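# Set the glass lid level on the saucepan rim

## Task

Place the glass lid onto the saucepan so it rests flat and seated within the pan's rim.

## Robot and tools

The robot has two arms, left_arm and right_arm. Each ends in a sixteen-motor hand: right_arm has a right hand, left_arm a mirror-image left hand. Objects on the table may get an occasional brief shove. Anything that falls off the table, or is left off it, fails the task.

Frames. The scene frame has its origin at table-top height, midway between the nominal arm bases, with +z up and +x out over the table. left_arm is on the +y side. Image left and right do not match these names. Calibrated bases: left_arm at (-0.008, +0.297, +0.046) m, right_arm at (+0.044, -0.281, 0) m, both turned only slightly about z. Hand positions, velocities, targets and wrist-camera poses are reported in each arm's own base frame. Fixed cameras and the table use the scene frame. Reported hand positions can be a few cm off, more at long reach.

Hand point axes (right hand): +z runs along straight fingers toward the tips, +x across the palm away from the thumb, and +y out of the palm face. On the left hand, +x points toward the thumb. A rigid mast on the palm side of the wrist can strike things.

execute_actions(actions, cameras). actions is a list of actions. Each action is a list of up to 15 rows, and each row covers one 1/30 s control step. A short action keeps its final row for the remaining steps, and each action lasts 0.5 s. Every row is one flat list of 48 numbers covering both arms, all in [-1, 1], in this order:
- left dx, dy, dz, rx, ry, rz
- the left hand's 16 motor goals
- left current_limit, then left speed
- the same 24 numbers again for the right arm

dx..rz are an offset, not a pose. They are measured from that arm's Hand target at the start of the action, along the arm's own base axes. Every row within an action counts from that same start, so sending an offset again moves the hand further. Scale: 1.0 = 0.6 m for dx, dy, dz and 180 degrees for rx, ry, rz. rx, ry, rz form one rotation vector about the Hand target's position. Translations longer than 1.0 get shortened. Each step, the controller limits the commanded orientation to within 40 degrees of the measured one.

The hand often stops short of its target. Waiting does not close the gap, but the arm's next action, even all zeros, tries again. If it still rests short, send the remaining distance as an offset. Very small moves may not start. To end a push against something, command the target back beyond the hand point. The right elbow sags under load, so command higher as needed.

Hand motor order: index_mcp, index_abd, index_pip, index_dip, middle_mcp, middle_abd, middle_pip, middle_dip, ring_mcp, ring_abd, ring_pip, ring_dip, thumb_cmc, thumb_axl, thumb_mcp, thumb_ipl. Each value is an absolute goal angle mapped linearly between the hinge's stops. Straight values:
- _mcp -0.75
- _abd 0.00
- _pip -0.58
- _dip -0.70
- thumb_cmc -0.71
- thumb_axl -0.68
- thumb_mcp -0.23
- thumb_ipl -0.17

Moving toward +1 curls a finger toward the palm, and moves the thumb round in front of the palm. A 0 is a goal, not 'no change'. To hold a hand still, send back its hand_goal, hand_current_limit and hand_speed. current_limit maps -1..+1 to 0..550 mA, with a floor of 11 mA. speed sets goal speed as (speed+1)/2 of 8.5 rad/s. Both start at +0.4 and -0.6 and stay as last set.

Results include, per arm, end_effector_position (m), end_effector_quat_wxyz, Hand target, joint positions, torques and velocities, and some per-step positions. Per hand motor they give hand_goal, hand_measured, hand_current_ma and hand_state (moving, goal, blocked, overload). A motor drawing 495 mA or more for 5 s shuts off for 10 s, so do not squeeze at full current for long. Images come back only with an empty actions list, or when cameras names them (["all"] or a list). The cameras are cam_head_left, cam_head_right, cam_high, cam_left_wrist and cam_right_wrist. Wrist pictures can lag while the arm moves.

zoom_image(camera, region=[x0,y0,x1,y1]) shows a closer view of that camera's most recent picture. The region is in pixels, at most 504x504. read_manual gives only licence text. finished_scene(scene) ends the current scene and cannot be undone. Call it only once the lid sits level in the rim without the robot holding it.

Heat. Holding loads, stretching an arm out, or pushing at an unreachable pose heats motors. At 85 °C a MOTOR HOT line appears, and at 100 °C that arm drops. The scene keeps running while you think, holding the last command.

Avoid dropping the lid or releasing it while it moves. Avoid slamming, hitting, or pressing hard on the pan or the table. Do not let the arms or hands touch each other. Move smoothly and quickly to the finish.

Each tool is called after "Emit:" by a JSON object that holds its "op" and its "data".

## Session

Emit:
{"op": "execute_actions", "data": {"actions": []}}

Scene clock: 0.00 s.
left_arm: end_effector_position=(+0.2212, -0.2604, +0.0577) hand_goal=(-0.754, +0.000, -0.576, -0.696, -0.754, +0.000, -0.576, -0.696, -0.754, +0.000, -0.576, -0.696, -0.714, -0.678, -0.226, -0.168) hand_measured=(-0.754, +0.000, -0.576, -0.696, -0.754, +0.000, -0.576, -0.696, -0.754, +0.000, -0.576, -0.696, -0.714, -0.678, -0.226, -0.168) hand_current_ma=(+0, +0, +0, +0, +0, +0, +0, +0, +0, +0, +0, +0, +0, +0, +0, +0) hand_state=(goal, goal, goal, goal, goal, goal, goal, goal, goal, goal, goal, goal, goal, goal, goal, goal) hand_current_limit=0.40 hand_speed=-0.60 end_effector_quat_wxyz=(+0.428, +0.271, +0.797, -0.330) | right_arm: end_effector_position=(+0.4532, -0.2076, +0.1728) hand_goal=(-0.754, +0.000, -0.576, -0.696, -0.754, +0.000, -0.576, -0.696, -0.754, +0.000, -0.576, -0.696, -0.714, -0.678, -0.226, -0.168) hand_measured=(-0.754, +0.000, -0.576, -0.696, -0.754, +0.000, -0.576, -0.696, -0.754, +0.000, -0.576, -0.696, -0.714, -0.678, -0.226, -0.168) hand_current_ma=(+0, +0, +0, +0, +0, +0, +0, +0, +0, +0, +0, +0, +0, +0, +0, +0) hand_state=(goal, goal, goal, goal, goal, goal, goal, goal, goal, goal, goal, goal, goal, goal, goal, goal) hand_current_limit=0.40 hand_speed=-0.60 end_effector_quat_wxyz=(+0.057, +0.925, -0.375, -0.028)
Joint positions: left_arm=[-1.144 1.016 0.184 0.398 -0.145 -1.966] | right_arm=[-0.265 1.855 1.679 -1.463 0.107 2.08]
Joint velocities: within noise
Joint torques (N m): no reading
Motor temperatures (°C): left_arm=[39 39 30 32 35 36] | right_arm=[28 34 37 35 30 29]
Heat: left arm: hottest waist 39 °C; right arm: hottest elbow 37 °C.
Hand target: left_arm +0.2257, -0.2702, +0.0698; +0.437, +0.267, +0.789, -0.339 | right_arm +0.4593, -0.2092, +0.1725; +0.057, +0.925, -0.375, -0.024

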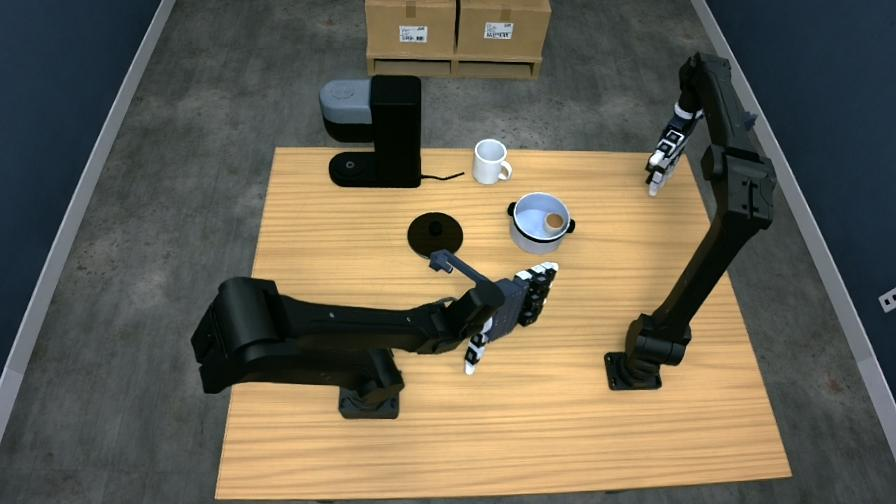

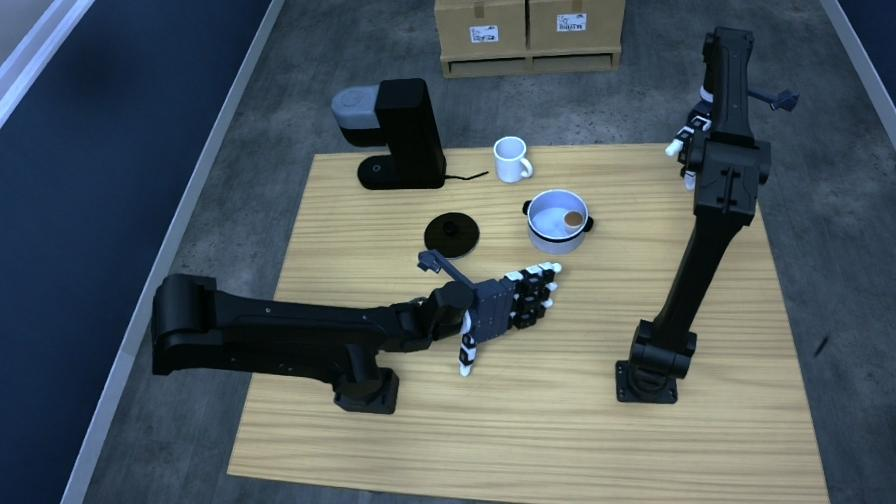

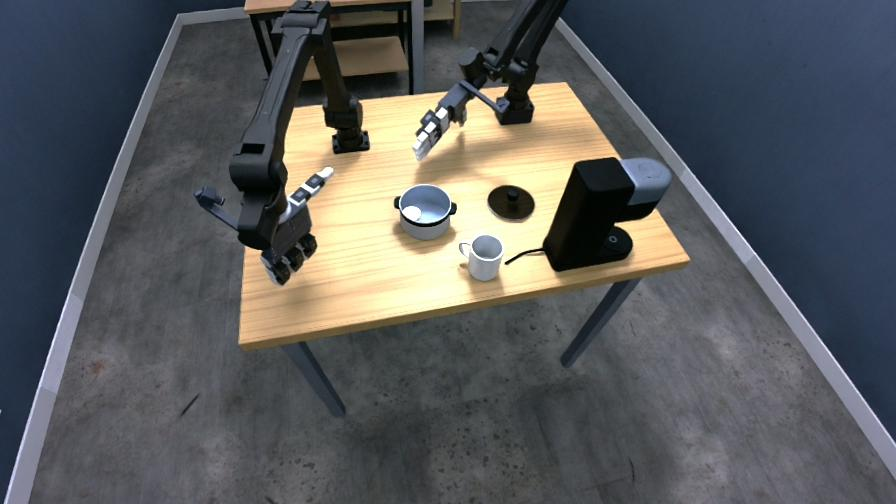

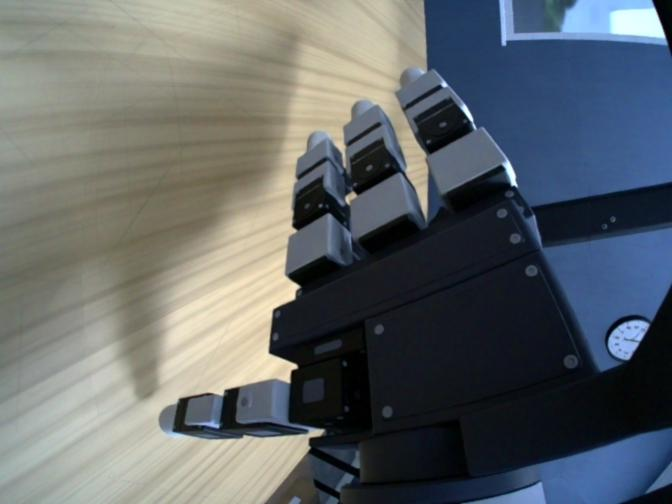

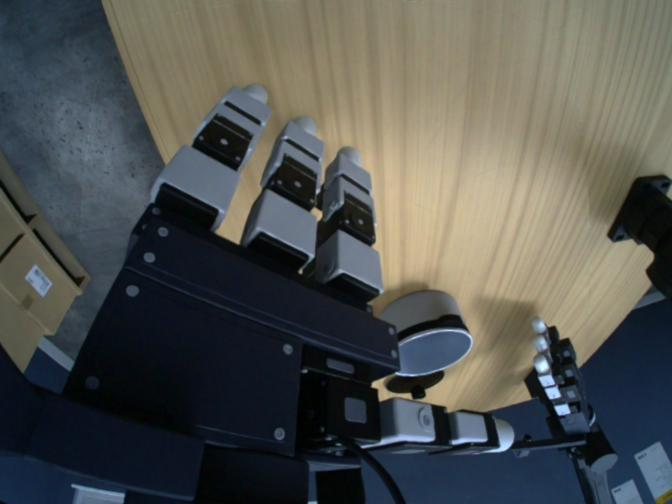

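Emit:
{"op": "zoom_image", "data": {"camera": "cam_head_left", "region": [380, 120, 632, 280]}}

Emit:
{"op": "zoom_image", "data": {"camera": "cam_high", "region": [340, 150, 592, 292]}}

Emit:
{"op": "zoom_image", "data": {"camera": "cam_head_right", "region": [380, 120, 632, 280]}}

Scaled by 2.000 from the camera's 896x504 image, which has a finer 1280x720 frame.

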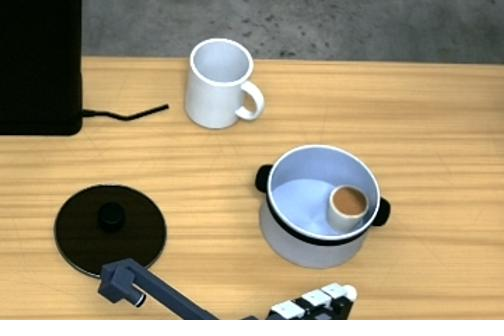

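Scaled by 2.000 from the camera's 896x504 image, which has a finer 1280x720 frame.

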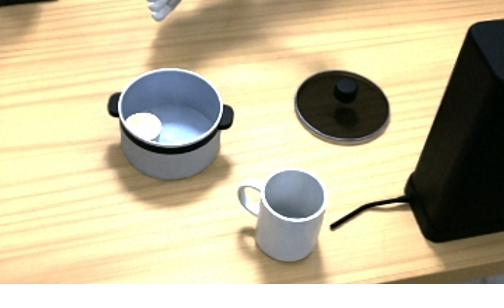

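Scaled by 2.000 from the camera's 896x504 image, which has a finer 1280x720 frame.

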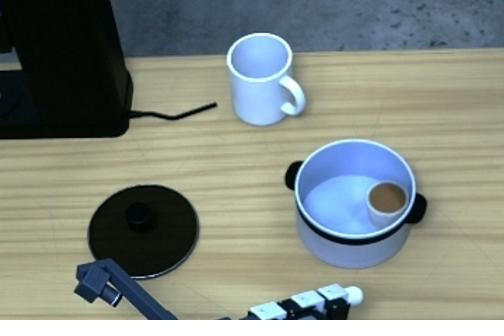

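Emit:
{"op": "execute_actions", "data": {"actions": [[[0,0,0.133,0,0,0,-0.754,-0.13,-0.576,-0.696,-0.754,0.13,-0.576,-0.696,0.068,0,0.299,-0.261,-0.714,-0.678,-0.226,-0.168,0.4,-0.6,0,0,0,0,0,0,-0.754,0,-0.576,-0.696,-0.754,0,-0.576,-0.696,-0.754,0,-0.576,-0.696,-0.714,-0.678,-0.226,-0.168,0.4,-0.6]],[[0,0,0.133,0,0,0,-0.754,-0.13,-0.576,-0.696,-0.754,0.13,-0.576,-0.696,0.068,0,0.299,-0.261,-0.714,-0.678,-0.226,-0.168,0.4,-0.6,0,0,0,0,0,0,-0.754,0,-0.576,-0.696,-0.754,0,-0.576,-0.696,-0.754,0,-0.576,-0.696,-0.714,-0.678,-0.226,-0.168,0.4,-0.6]]], "cameras": ["cam_head_left","cam_left_wrist"]}}

Scene clock: 136.30 s.
left_arm: end_effector_position=(+0.2230, -0.2626, +0.2073) hand_goal=(-0.754, -0.130, -0.576, -0.696, -0.754, +0.130, -0.576, -0.696, +0.068, +0.000, +0.298, -0.262, -0.714, -0.678, -0.226, -0.168) hand_measured=(-0.752, -0.132, -0.576, -0.696, -0.752, +0.120, -0.576, -0.696, +0.060, -0.002, +0.292, -0.264, -0.714, -0.678, -0.226, -0.168) hand_current_ma=(+9, -6, -3, +0, +7, -41, -3, +0, -34, -7, -21, -11, +4, +3, +2, +1) hand_state=(goal, goal, goal, goal, goal, goal, goal, goal, goal, goal, goal, goal, goal, goal, goal, goal) hand_current_limit=0.40 hand_speed=-0.60 end_effector_quat_wxyz=(+0.431, +0.273, +0.795, -0.329) | right_arm: end_effector_position=(+0.4532, -0.2076, +0.1728) hand_goal=(-0.754, +0.000, -0.576, -0.696, -0.754, +0.000, -0.576, -0.696, -0.754, +0.000, -0.576, -0.696, -0.714, -0.678, -0.226, -0.168) hand_measured=(-0.754, +0.000, -0.576, -0.696, -0.754, +0.000, -0.576, -0.696, -0.754, +0.000, -0.576, -0.696, -0.714, -0.678, -0.224, -0.168) hand_current_ma=(+1, +0, +0, +0, +1, +0, +0, +0, +1, +0, +0, +0, +0, +1, +3, +0) hand_state=(goal, goal, goal, goal, goal, goal, goal, goal, goal, goal, goal, goal, goal, goal, goal, goal) hand_current_limit=0.40 hand_speed=-0.60 end_effector_quat_wxyz=(+0.057, +0.925, -0.375, -0.028)
Joint positions: left_arm=[-1.144 0.653 0.493 -0.27 -0.147 -1.959] | right_arm=[-0.265 1.855 1.679 -1.463 0.107 2.08]
Joint torques (N m): left_arm=[1.38 -3.14 14.17 1.76 0.05 -0.02] | right_arm=[-0.15 -17.2 9.58 -0.32 0.12 0.04]
Motor temperatures (°C): left_arm=[38 37 36 32 33 33] | right_arm=[28 38 42 33 30 29]
Heat: left arm: hottest waist 38 °C; right arm: hottest elbow 42 °C.
Hand target: left_arm +0.2256, -0.2703, +0.2295; +0.437, +0.267, +0.789, -0.339 | right_arm +0.4593, -0.2092, +0.1725; +0.057, +0.925, -0.375, -0.024
Off the commanded pose: left_arm 0.024 m, 2 deg | right_arm 0.006 m, 0 deg.
Step readings (end_effector_position of left_arm | right_arm):
0: (+0.2212, -0.2604, +0.0577) | (+0.4532, -0.2076, +0.1728)
1: (+0.2211, -0.2603, +0.0577) | (+0.4532, -0.2076, +0.1728)
2: (+0.2211, -0.2593, +0.0589) | (+0.4532, -0.2076, +0.1728)
4: (+0.2206, -0.2556, +0.0659) | (+0.4532, -0.2076, +0.1728)
8: (+0.2221, -0.2575, +0.1021) | (+0.4532, -0.2076, +0.1728)
15: (+0.2235, -0.2622, +0.1319) | (+0.4532, -0.2076, +0.1728)
16: (+0.2230, -0.2614, +0.1310) | (+0.4532, -0.2076, +0.1728)
17: (+0.2221, -0.2593, +0.1302) | (+0.4532, -0.2076, +0.1728)
19: (+0.2205, -0.2559, +0.1351) | (+0.4532, -0.2076, +0.1728)
23: (+0.2221, -0.2602, +0.1750) | (+0.4532, -0.2076, +0.1728)
30: (+0.2243, -0.2653, +0.2112) | (+0.4532, -0.2076, +0.1728)
camera_calibration:
cam_left_wrist: T_world_to_cam=[[-0.0399327, -0.486462, 0.872788, -0.33898], [-0.944452, 0.303546, 0.125975, 0.209625], [-0.326214, -0.819276, -0.471562, 0.0759826], [0, 0, 0, 1]] pos_world=[0.209231, -0.166281, 0.305281]
Images, in order (width x height): cam_head_left 896x504, cam_left_wrist 672x504.

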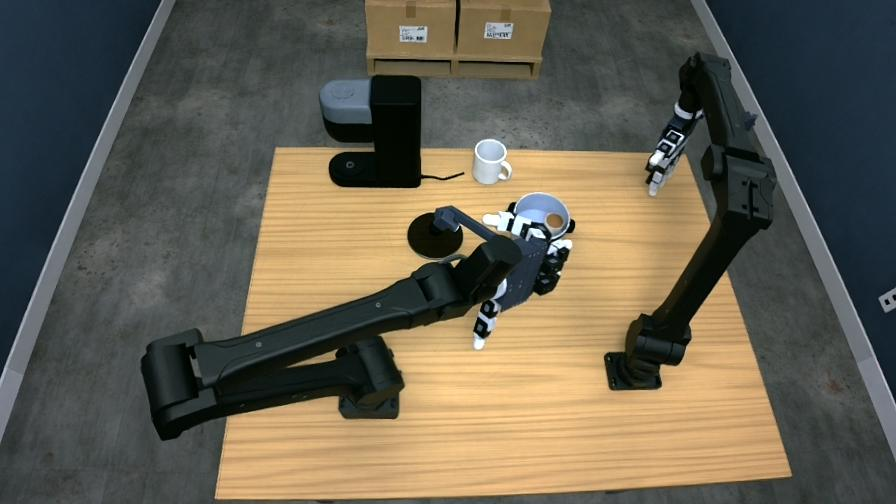

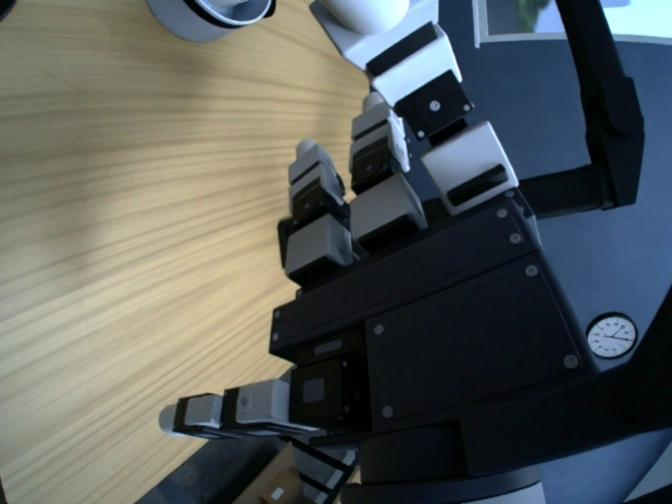

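Emit:
{"op": "execute_actions", "data": {"actions": [[[0.07,0.096,0,0.0519,0.0805,0.058,-0.754,-0.13,-0.576,-0.696,-0.754,0.13,-0.576,-0.696,0.068,0,0.299,-0.261,-0.714,-0.678,-0.226,-0.168,0.4,-0.6,0,0,0,0,0,0,-0.754,0,-0.576,-0.696,-0.754,0,-0.576,-0.696,-0.754,0,-0.576,-0.696,-0.714,-0.678,-0.226,-0.168,0.4,-0.6]],[[0.07,0.096,0,0.0519,0.0805,0.058,-0.754,-0.13,-0.576,-0.696,-0.754,0.13,-0.576,-0.696,0.068,0,0.299,-0.261,-0.714,-0.678,-0.226,-0.168,0.4,-0.6,0,0,0,0,0,0,-0.754,0,-0.576,-0.696,-0.754,0,-0.576,-0.696,-0.754,0,-0.576,-0.696,-0.714,-0.678,-0.226,-0.168,0.4,-0.6]],[[0.07,0.096,0,0.0519,0.0805,0.058,-0.754,-0.13,-0.576,-0.696,-0.754,0.13,-0.576,-0.696,0.068,0,0.299,-0.261,-0.714,-0.678,-0.226,-0.168,0.4,-0.6,0,0,0,0,0,0,-0.754,0,-0.576,-0.696,-0.754,0,-0.576,-0.696,-0.754,0,-0.576,-0.696,-0.714,-0.678,-0.226,-0.168,0.4,-0.6]],[[0.07,0.096,-0.05,0.0519,0.0805,0.058,-0.754,-0.13,-0.576,-0.696,-0.754,0.13,-0.576,-0.696,0.068,0,0.299,-0.261,-0.714,-0.678,-0.226,-0.168,0.4,-0.6,0,0,0,0,0,0,-0.754,0,-0.576,-0.696,-0.754,0,-0.576,-0.696,-0.754,0,-0.576,-0.696,-0.714,-0.678,-0.226,-0.168,0.4,-0.6]]], "cameras": ["all"]}}

Scene clock: 148.53 s.
left_arm: end_effector_position=(+0.3832, -0.0345, +0.1813) hand_goal=(-0.754, -0.130, -0.576, -0.696, -0.754, +0.130, -0.576, -0.696, +0.068, +0.000, +0.298, -0.262, -0.714, -0.678, -0.226, -0.168) hand_measured=(-0.752, -0.132, -0.576, -0.696, -0.752, +0.128, -0.576, -0.696, +0.060, -0.002, +0.294, -0.264, -0.712, -0.678, -0.224, -0.168) hand_current_ma=(+12, -4, -3, +0, +9, -10, -3, +0, -35, -7, -20, -11, +5, +3, +13, +1) hand_state=(goal, goal, goal, goal, goal, goal, goal, goal, goal, goal, goal, goal, goal, goal, goal, goal) hand_current_limit=0.40 hand_speed=-0.60 end_effector_quat_wxyz=(-0.018, -0.086, +0.996, +0.006) | right_arm: end_effector_position=(+0.4532, -0.2076, +0.1728) hand_goal=(-0.754, +0.000, -0.576, -0.696, -0.754, +0.000, -0.576, -0.696, -0.754, +0.000, -0.576, -0.696, -0.714, -0.678, -0.226, -0.168) hand_measured=(-0.754, +0.000, -0.576, -0.696, -0.754, +0.000, -0.576, -0.696, -0.754, +0.000, -0.576, -0.696, -0.714, -0.678, -0.224, -0.168) hand_current_ma=(+1, +0, +0, +0, +1, +0, +0, +0, +1, +0, +0, +0, +0, +1, +3, +0) hand_state=(goal, goal, goal, goal, goal, goal, goal, goal, goal, goal, goal, goal, goal, goal, goal, goal) hand_current_limit=0.40 hand_speed=-0.60 end_effector_quat_wxyz=(+0.057, +0.925, -0.375, -0.028)
Joint positions: left_arm=[-0.264 1.526 1.301 -1.384 0.002 -2.007] | right_arm=[-0.265 1.855 1.679 -1.463 0.107 2.08]
Joint torques (N m): left_arm=[1.03 -13.27 12 -0.66 -0.07 -0.16] | right_arm=[-0.38 -17.08 9.58 -0.35 0.11 0.05]
Heat: left arm: hottest waist 38 °C; right arm: hottest elbow 42 °C.
Hand target: left_arm +0.3936, -0.0399, +0.1995; +0.000, -0.087, +0.996, +0.000 | right_arm +0.4593, -0.2092, +0.1725; +0.057, +0.925, -0.375, -0.024
Off the commanded pose: left_arm 0.022 m, 2 deg | right_arm 0.006 m, 0 deg.
Step readings (end_effector_position of left_arm | right_arm):
0: (+0.2230, -0.2626, +0.2073) | (+0.4532, -0.2076, +0.1728)
1: (+0.2230, -0.2621, +0.2069) | (+0.4532, -0.2076, +0.1728)
2: (+0.2228, -0.2589, +0.2049) | (+0.4532, -0.2076, +0.1728)
4: (+0.2296, -0.2433, +0.2014) | (+0.4532, -0.2076, +0.1728)
8: (+0.2539, -0.2107, +0.2052) | (+0.4532, -0.2076, +0.1728)
15: (+0.2608, -0.2068, +0.2072) | (+0.4532, -0.2076, +0.1728)
16: (+0.2606, -0.2061, +0.2065) | (+0.4532, -0.2076, +0.1728)
17: (+0.2598, -0.2027, +0.2049) | (+0.4532, -0.2076, +0.1728)
19: (+0.2665, -0.1871, +0.2040) | (+0.4532, -0.2076, +0.1728)
23: (+0.2946, -0.1549, +0.2087) | (+0.4532, -0.2076, +0.1728)
30: (+0.2990, -0.1490, +0.2059) | (+0.4532, -0.2076, +0.1728)
31: (+0.2985, -0.1481, +0.2058) | (+0.4532, -0.2076, +0.1728)
32: (+0.2978, -0.1446, +0.2066) | (+0.4532, -0.2076, +0.1728)
34: (+0.3044, -0.1311, +0.2106) | (+0.4532, -0.2076, +0.1728)
38: (+0.3359, -0.1013, +0.2151) | (+0.4532, -0.2076, +0.1728)
45: (+0.3385, -0.0903, +0.2056) | (+0.4532, -0.2076, +0.1728)
46: (+0.3380, -0.0897, +0.2062) | (+0.4532, -0.2076, +0.1728)
47: (+0.3382, -0.0866, +0.2078) | (+0.4532, -0.2076, +0.1728)
49: (+0.3477, -0.0761, +0.2116) | (+0.4532, -0.2076, +0.1728)
53: (+0.3793, -0.0470, +0.1984) | (+0.4532, -0.2076, +0.1728)
60: (+0.3778, -0.0322, +0.1735) | (+0.4532, -0.2076, +0.1728)
camera_calibration:
cam_left_wrist: T_world_to_cam=[[0.896762, -0.441745, -0.0260765, -0.393417], [-0.266189, -0.585573, 0.765668, -0.111682], [-0.3535, -0.67968, -0.642707, 0.349164], [0, 0, 0, 1]] pos_world=[0.446502, -0.00186795, 0.299662]

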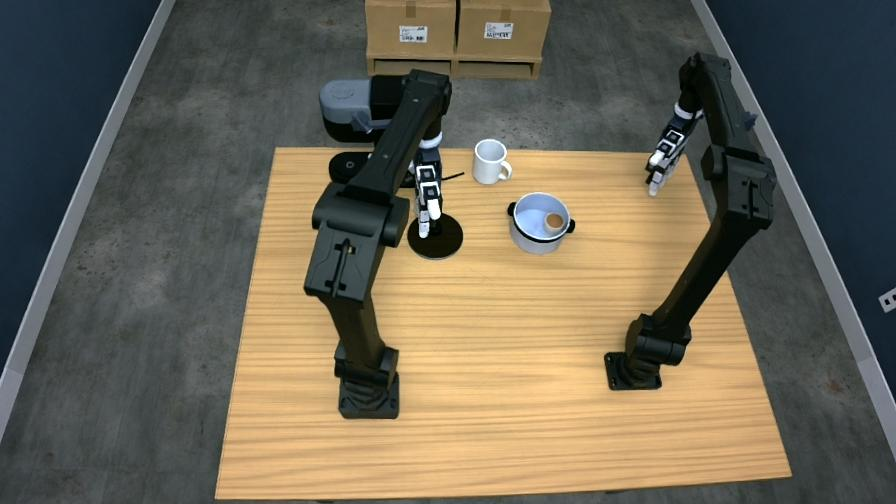

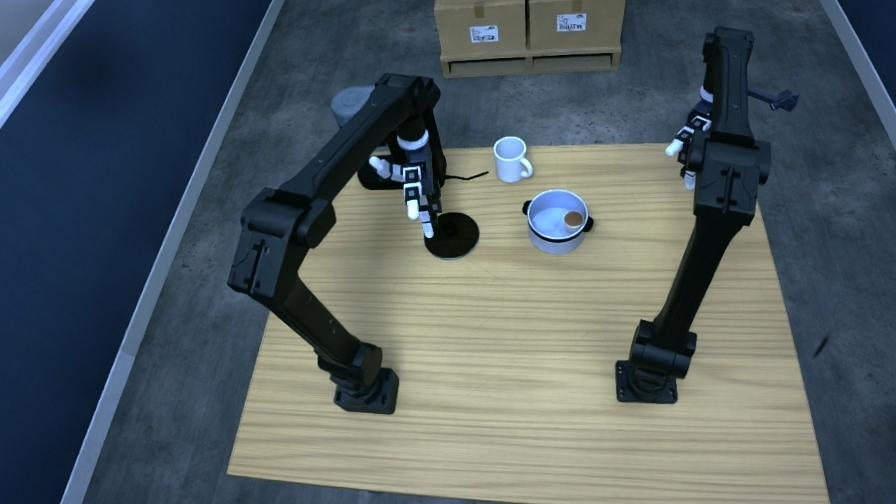

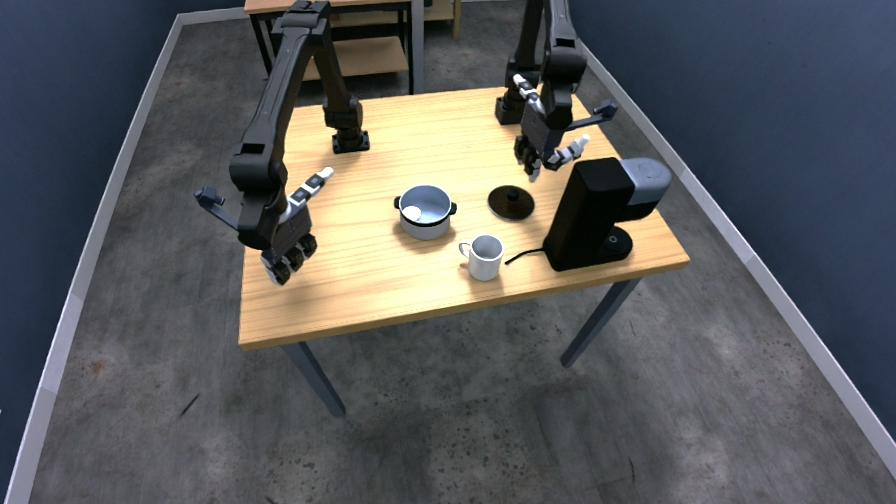

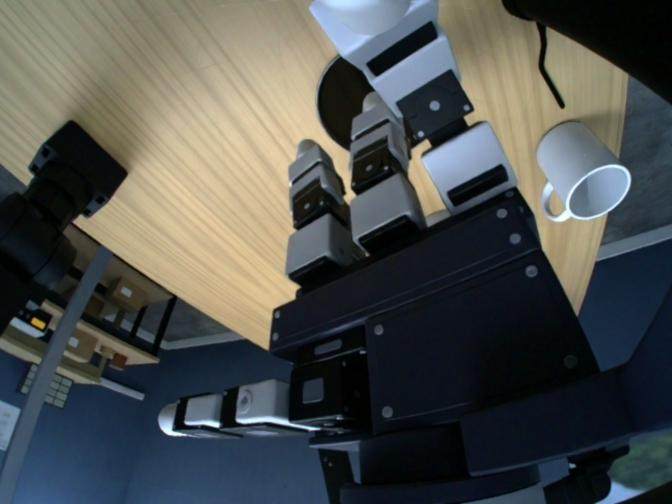

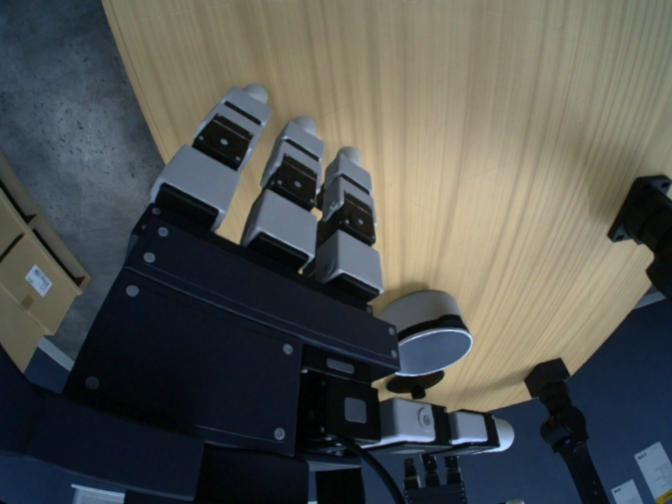

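Emit:
{"op": "zoom_image", "data": {"camera": "cam_head_left", "region": [380, 170, 500, 270]}}

Emit:
{"op": "zoom_image", "data": {"camera": "cam_head_right", "region": [380, 150, 500, 270]}}

Emit:
{"op": "zoom_image", "data": {"camera": "cam_high", "region": [460, 90, 600, 230]}}

Emit:
{"op": "zoom_image", "data": {"camera": "cam_left_wrist", "region": [240, 0, 540, 240]}}

Scaled by 4.200 from the camera's 896x504 image, which has a finer 1280x720 frame.

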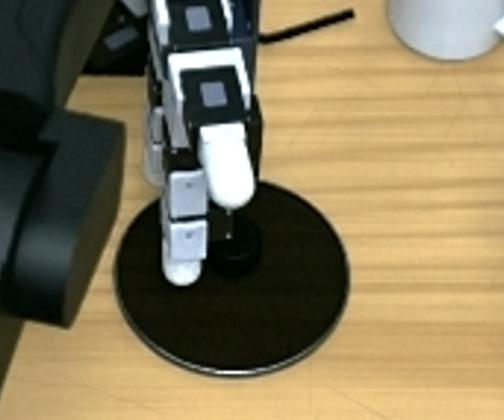

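Scaled by 4.200 from the camera's 896x504 image, which has a finer 1280x720 frame.

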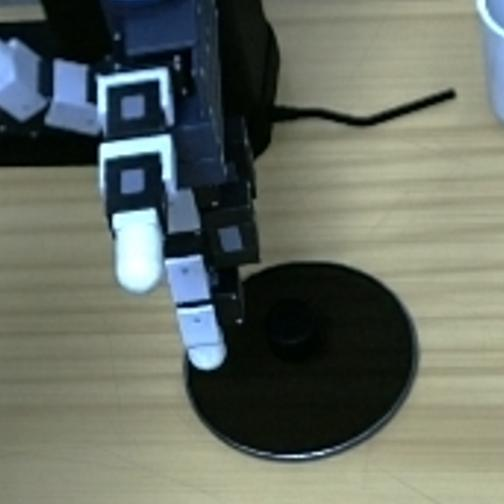

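Scaled by 3.600 from the camera's 896x504 image, which has a finer 1280x720 frame.

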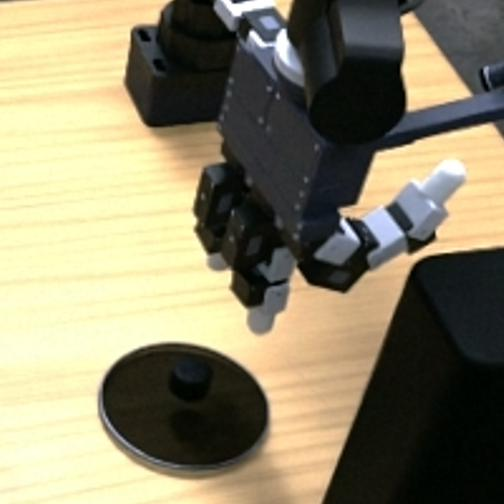

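Scaled by 1.680 from the camera's 672x504 image, which has a finer 960x720 frame.

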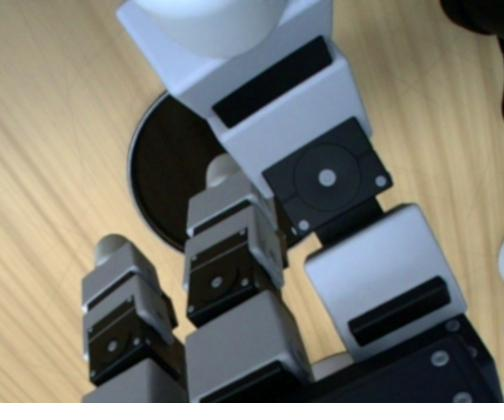

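Emit:
{"op": "execute_actions", "data": {"actions": [[[0.055,-0.055,-0.04,0,0,0,-0.754,-0.13,-0.576,-0.696,-0.754,0.13,-0.576,-0.696,0.068,0,0.299,-0.261,-0.714,-0.678,-0.226,-0.168,0.4,-0.6,0,0,0,0,0,0,-0.754,0,-0.576,-0.696,-0.754,0,-0.576,-0.696,-0.754,0,-0.576,-0.696,-0.714,-0.678,-0.226,-0.168,0.4,-0.6]]], "cameras": ["cam_head_left","cam_head_right","cam_high"]}}

Emit:
{"op": "zoom_image", "data": {"camera": "cam_head_left", "region": [380, 170, 500, 270]}}

Emit:
{"op": "zoom_image", "data": {"camera": "cam_head_right", "region": [380, 150, 500, 270]}}

Emit:
{"op": "zoom_image", "data": {"camera": "cam_high", "region": [460, 110, 580, 230]}}

Scene clock: 169.13 s.
left_arm: end_effector_position=(+0.4094, -0.0677, +0.1644) hand_goal=(-0.754, -0.130, -0.576, -0.696, -0.754, +0.130, -0.576, -0.696, +0.068, +0.000, +0.298, -0.262, -0.714, -0.678, -0.226, -0.168) hand_measured=(-0.752, -0.130, -0.576, -0.696, -0.752, +0.128, -0.576, -0.696, +0.060, -0.002, +0.294, -0.264, -0.712, -0.678, -0.224, -0.168) hand_current_ma=(+10, -3, -3, +0, +8, -10, -3, +0, -35, -7, -20, -11, +5, +3, +14, +1) hand_state=(goal, goal, goal, goal, goal, goal, goal, goal, goal, goal, goal, goal, goal, goal, goal, goal) hand_current_limit=0.40 hand_speed=-0.60 end_effector_quat_wxyz=(-0.022, -0.081, +0.996, +0.009) | right_arm: end_effector_position=(+0.4532, -0.2076, +0.1728) hand_goal=(-0.754, +0.000, -0.576, -0.696, -0.754, +0.000, -0.576, -0.696, -0.754, +0.000, -0.576, -0.696, -0.714, -0.678, -0.226, -0.168) hand_measured=(-0.754, +0.000, -0.576, -0.696, -0.754, +0.000, -0.576, -0.696, -0.754, +0.000, -0.576, -0.696, -0.714, -0.678, -0.224, -0.168) hand_current_ma=(+1, +0, +0, +0, +1, +0, +0, +0, +1, +0, +0, +0, +0, +1, +3, +0) hand_state=(goal, goal, goal, goal, goal, goal, goal, goal, goal, goal, goal, goal, goal, goal, goal, goal) hand_current_limit=0.40 hand_speed=-0.60 end_effector_quat_wxyz=(+0.057, +0.925, -0.375, -0.028)
Joint positions: left_arm=[-0.319 1.629 1.375 -1.366 0.002 -2.053] | right_arm=[-0.265 1.855 1.679 -1.463 0.107 2.08]
Joint torques (N m): left_arm=[1.55 -13.98 12.12 0.25 -0.05 -0.17] | right_arm=[-0.38 -17.14 9.63 -0.31 0.1 0.04]
Heat: left arm: hottest elbow 38 °C; right arm: hottest elbow 42 °C.
Hand target: left_arm +0.4265, -0.0728, +0.1755; +0.000, -0.087, +0.996, +0.000 | right_arm +0.4593, -0.2092, +0.1725; +0.057, +0.925, -0.375, -0.024
Off the commanded pose: left_arm 0.021 m, 3 deg | right_arm 0.006 m, 0 deg.
Step readings (end_effector_position of left_arm | right_arm):
0: (+0.3832, -0.0345, +0.1813) | (+0.4532, -0.2076, +0.1728)
1: (+0.3833, -0.0348, +0.1814) | (+0.4532, -0.2076, +0.1728)
2: (+0.3841, -0.0365, +0.1817) | (+0.4532, -0.2076, +0.1728)
4: (+0.3894, -0.0418, +0.1817) | (+0.4532, -0.2076, +0.1728)
8: (+0.4053, -0.0589, +0.1749) | (+0.4532, -0.2076, +0.1728)
15: (+0.4080, -0.0670, +0.1628) | (+0.4532, -0.2076, +0.1728)
Images, in order (width x height): cam_head_left 896x504, cam_head_right 896x504, cam_high 896x504.

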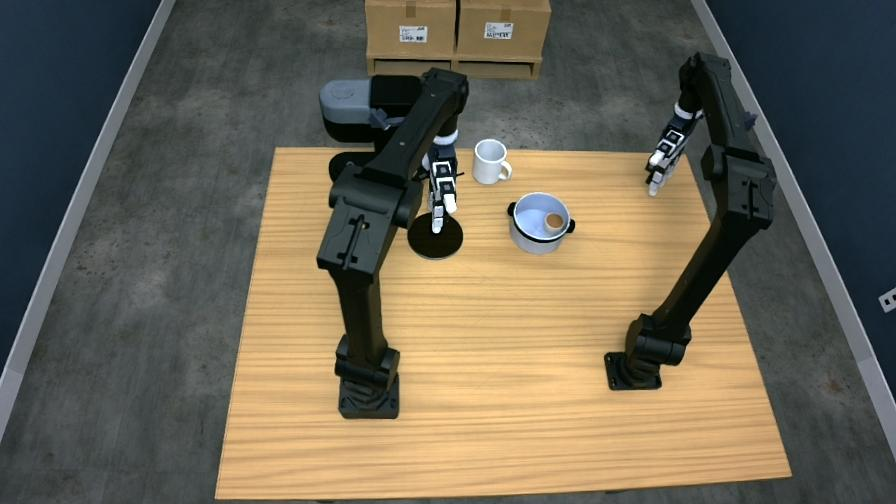

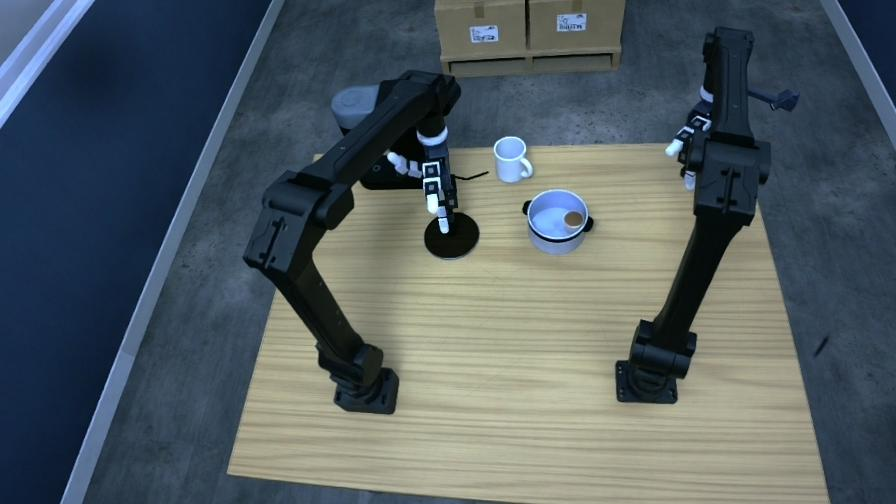

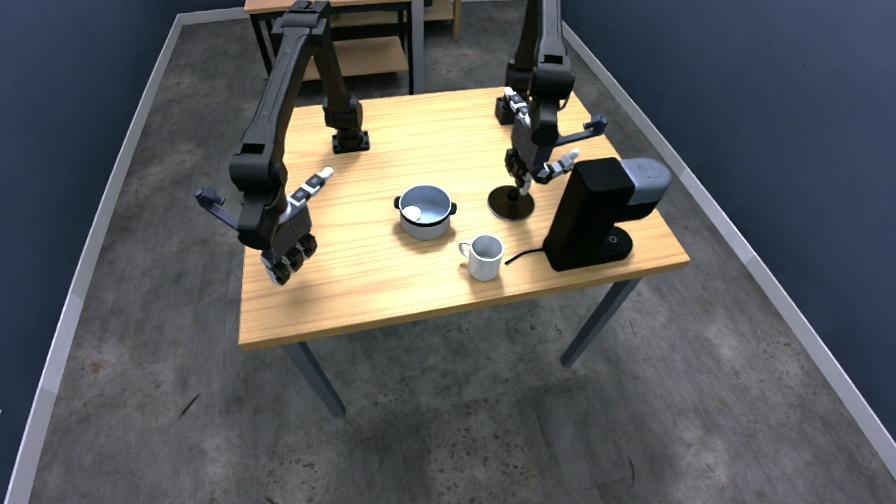

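Scaled by 4.200 from the camera's 896x504 image, which has a finer 1280x720 frame.

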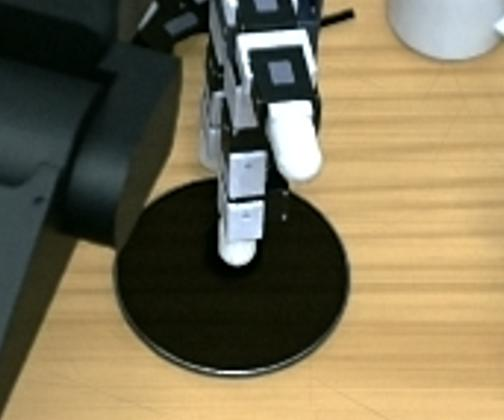

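Scaled by 4.200 from the camera's 896x504 image, which has a finer 1280x720 frame.

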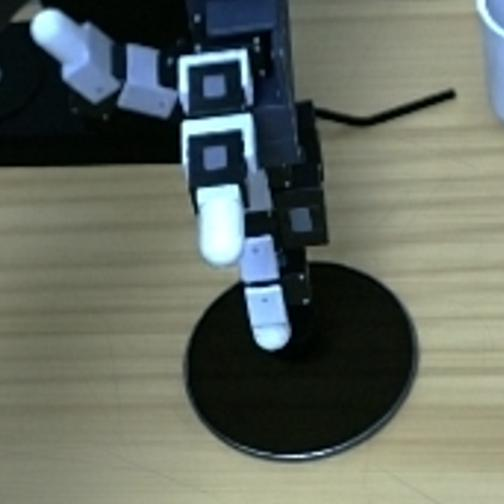

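Scaled by 4.200 from the camera's 896x504 image, which has a finer 1280x720 frame.

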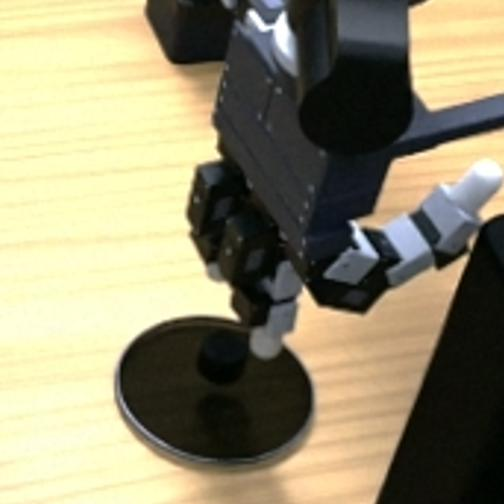

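Emit:
{"op": "execute_actions", "data": {"actions": [[[0.006,-0.007,-0.06,0,0,0,-0.754,-0.13,-0.576,-0.696,-0.754,0.13,-0.576,-0.696,0.068,0,0.299,-0.261,-0.714,-0.678,-0.226,-0.168,0.4,-0.6,0,0,0,0,0,0,-0.754,0,-0.576,-0.696,-0.754,0,-0.576,-0.696,-0.754,0,-0.576,-0.696,-0.714,-0.678,-0.226,-0.168,0.4,-0.6]]], "cameras": ["cam_head_left","cam_head_right","cam_high","cam_left_wrist"]}}

Emit:
{"op": "zoom_image", "data": {"camera": "cam_head_left", "region": [400, 190, 480, 270]}}

Emit:
{"op": "zoom_image", "data": {"camera": "cam_head_right", "region": [410, 190, 490, 270]}}

Emit:
{"op": "zoom_image", "data": {"camera": "cam_high", "region": [470, 150, 550, 230]}}

Scene clock: 196.07 s.
left_arm: end_effector_position=(+0.4262, -0.0737, +0.1439) hand_goal=(-0.754, -0.130, -0.576, -0.696, -0.754, +0.130, -0.576, -0.696, +0.068, +0.000, +0.298, -0.262, -0.714, -0.678, -0.226, -0.168) hand_measured=(-0.752, -0.130, -0.576, -0.696, -0.752, +0.128, -0.576, -0.696, +0.060, -0.002, +0.294, -0.264, -0.712, -0.678, -0.224, -0.168) hand_current_ma=(+10, -3, -3, +0, +8, -10, -3, +0, -35, -7, -20, -11, +5, +3, +14, +1) hand_state=(goal, goal, goal, goal, goal, goal, goal, goal, goal, goal, goal, goal, goal, goal, goal, goal) hand_current_limit=0.40 hand_speed=-0.60 end_effector_quat_wxyz=(-0.003, -0.084, +0.996, +0.001) | right_arm: end_effector_position=(+0.4532, -0.2076, +0.1728) hand_goal=(-0.754, +0.000, -0.576, -0.696, -0.754, +0.000, -0.576, -0.696, -0.754, +0.000, -0.576, -0.696, -0.714, -0.678, -0.226, -0.168) hand_measured=(-0.754, +0.000, -0.576, -0.696, -0.754, +0.000, -0.576, -0.696, -0.754, +0.000, -0.576, -0.696, -0.714, -0.678, -0.224, -0.168) hand_current_ma=(+1, +0, +0, +0, +1, +0, +0, +0, +1, +0, +0, +0, +0, +1, +3, +0) hand_state=(goal, goal, goal, goal, goal, goal, goal, goal, goal, goal, goal, goal, goal, goal, goal, goal) hand_current_limit=0.40 hand_speed=-0.60 end_effector_quat_wxyz=(+0.057, +0.925, -0.375, -0.028)
Joint positions: left_arm=[-0.319 1.661 1.369 -1.285 0.002 -2.059] | right_arm=[-0.265 1.855 1.679 -1.463 0.107 2.08]
Joint torques (N m): left_arm=[1.08 -13.92 8.5 0.64 -0.06 -0.14] | right_arm=[-0.44 -17.26 9.59 -0.38 0.12 0.04]
Heat: left arm: hottest shoulder 38 °C; right arm: hottest elbow 42 °C.
Hand target: left_arm +0.4301, -0.0770, +0.1395; +0.000, -0.087, +0.996, +0.000 | right_arm +0.4593, -0.2092, +0.1725; +0.057, +0.925, -0.375, -0.024
Off the commanded pose: left_arm 0.007 m, 1 deg | right_arm 0.006 m, 0 deg.
Step readings (end_effector_position of left_arm | right_arm):
0: (+0.4093, -0.0677, +0.1644) | (+0.4532, -0.2076, +0.1728)
1: (+0.4095, -0.0678, +0.1643) | (+0.4532, -0.2076, +0.1728)
2: (+0.4112, -0.0684, +0.1637) | (+0.4532, -0.2076, +0.1728)
4: (+0.4161, -0.0701, +0.1612) | (+0.4532, -0.2076, +0.1728)
8: (+0.4257, -0.0734, +0.1531) | (+0.4532, -0.2076, +0.1728)
15: (+0.4264, -0.0737, +0.1440) | (+0.4532, -0.2076, +0.1728)
camera_calibration:
cam_left_wrist: T_world_to_cam=[[0.895719, -0.444593, 0.00484635, -0.454453], [-0.291471, -0.578925, 0.761506, -0.0826134], [-0.335755, -0.683508, -0.64814, 0.306647], [0, 0, 0, 1]] pos_world=[0.485941, -0.0402777, 0.263863]
Images, in order (width x height): cam_head_left 896x504, cam_head_right 896x504, cam_high 896x504, cam_left_wrist 672x504.

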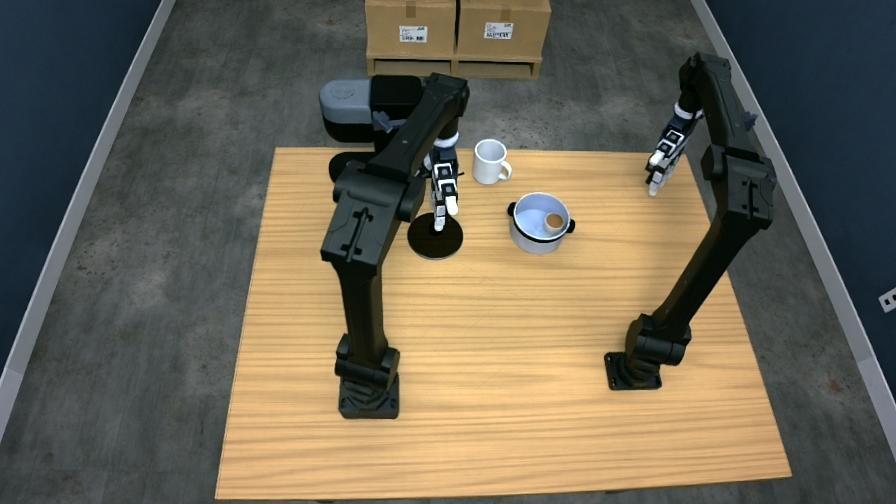

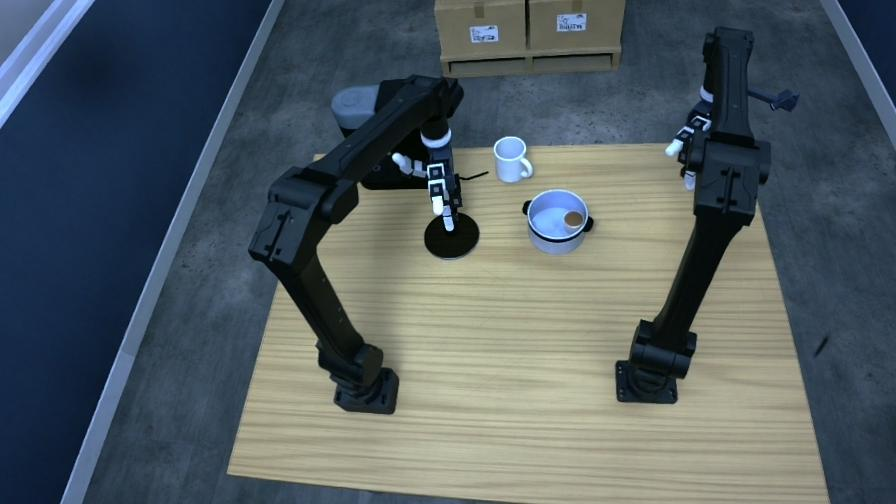

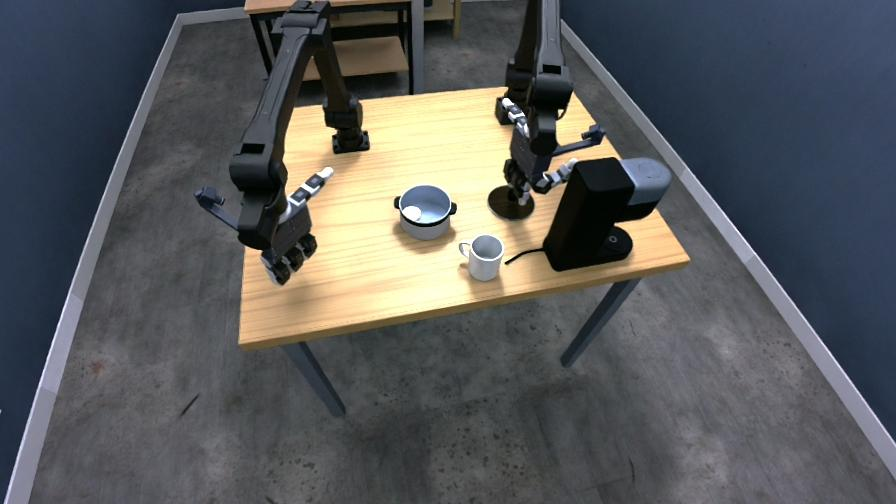

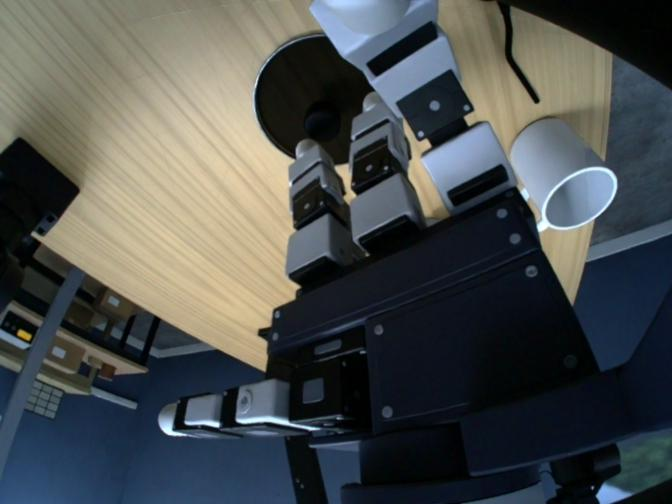

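Scaled by 6.300 from the camera's 896x504 image, which has a finer 1280x720 frame.

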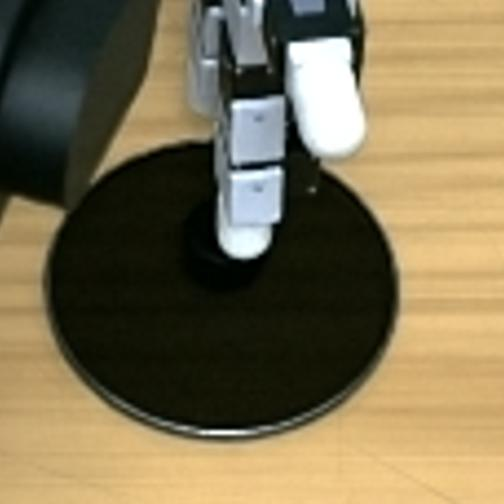

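Scaled by 6.300 from the camera's 896x504 image, which has a finer 1280x720 frame.

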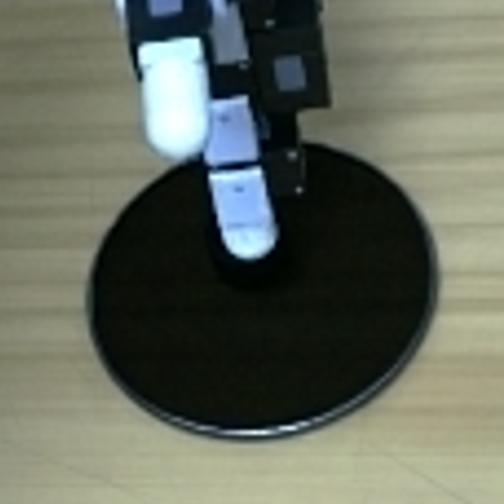

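Scaled by 6.300 from the camera's 896x504 image, which has a finer 1280x720 frame.

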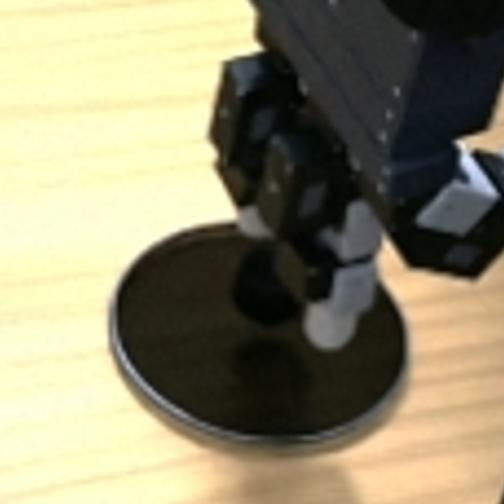

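Emit:
{"op": "zoom_image", "data": {"camera": "cam_left_wrist", "region": [230, 10, 430, 180]}}

Scaled by 2.520 from the camera's 672x504 image, which has a finer 960x720 frame.

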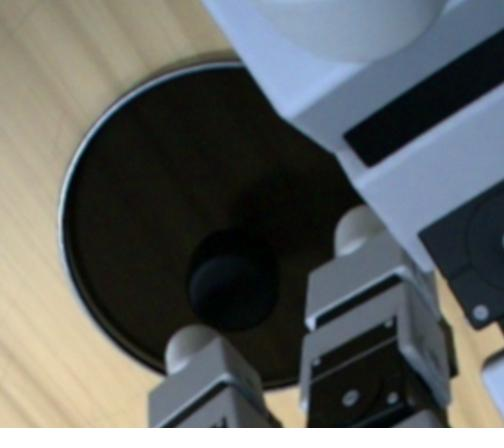

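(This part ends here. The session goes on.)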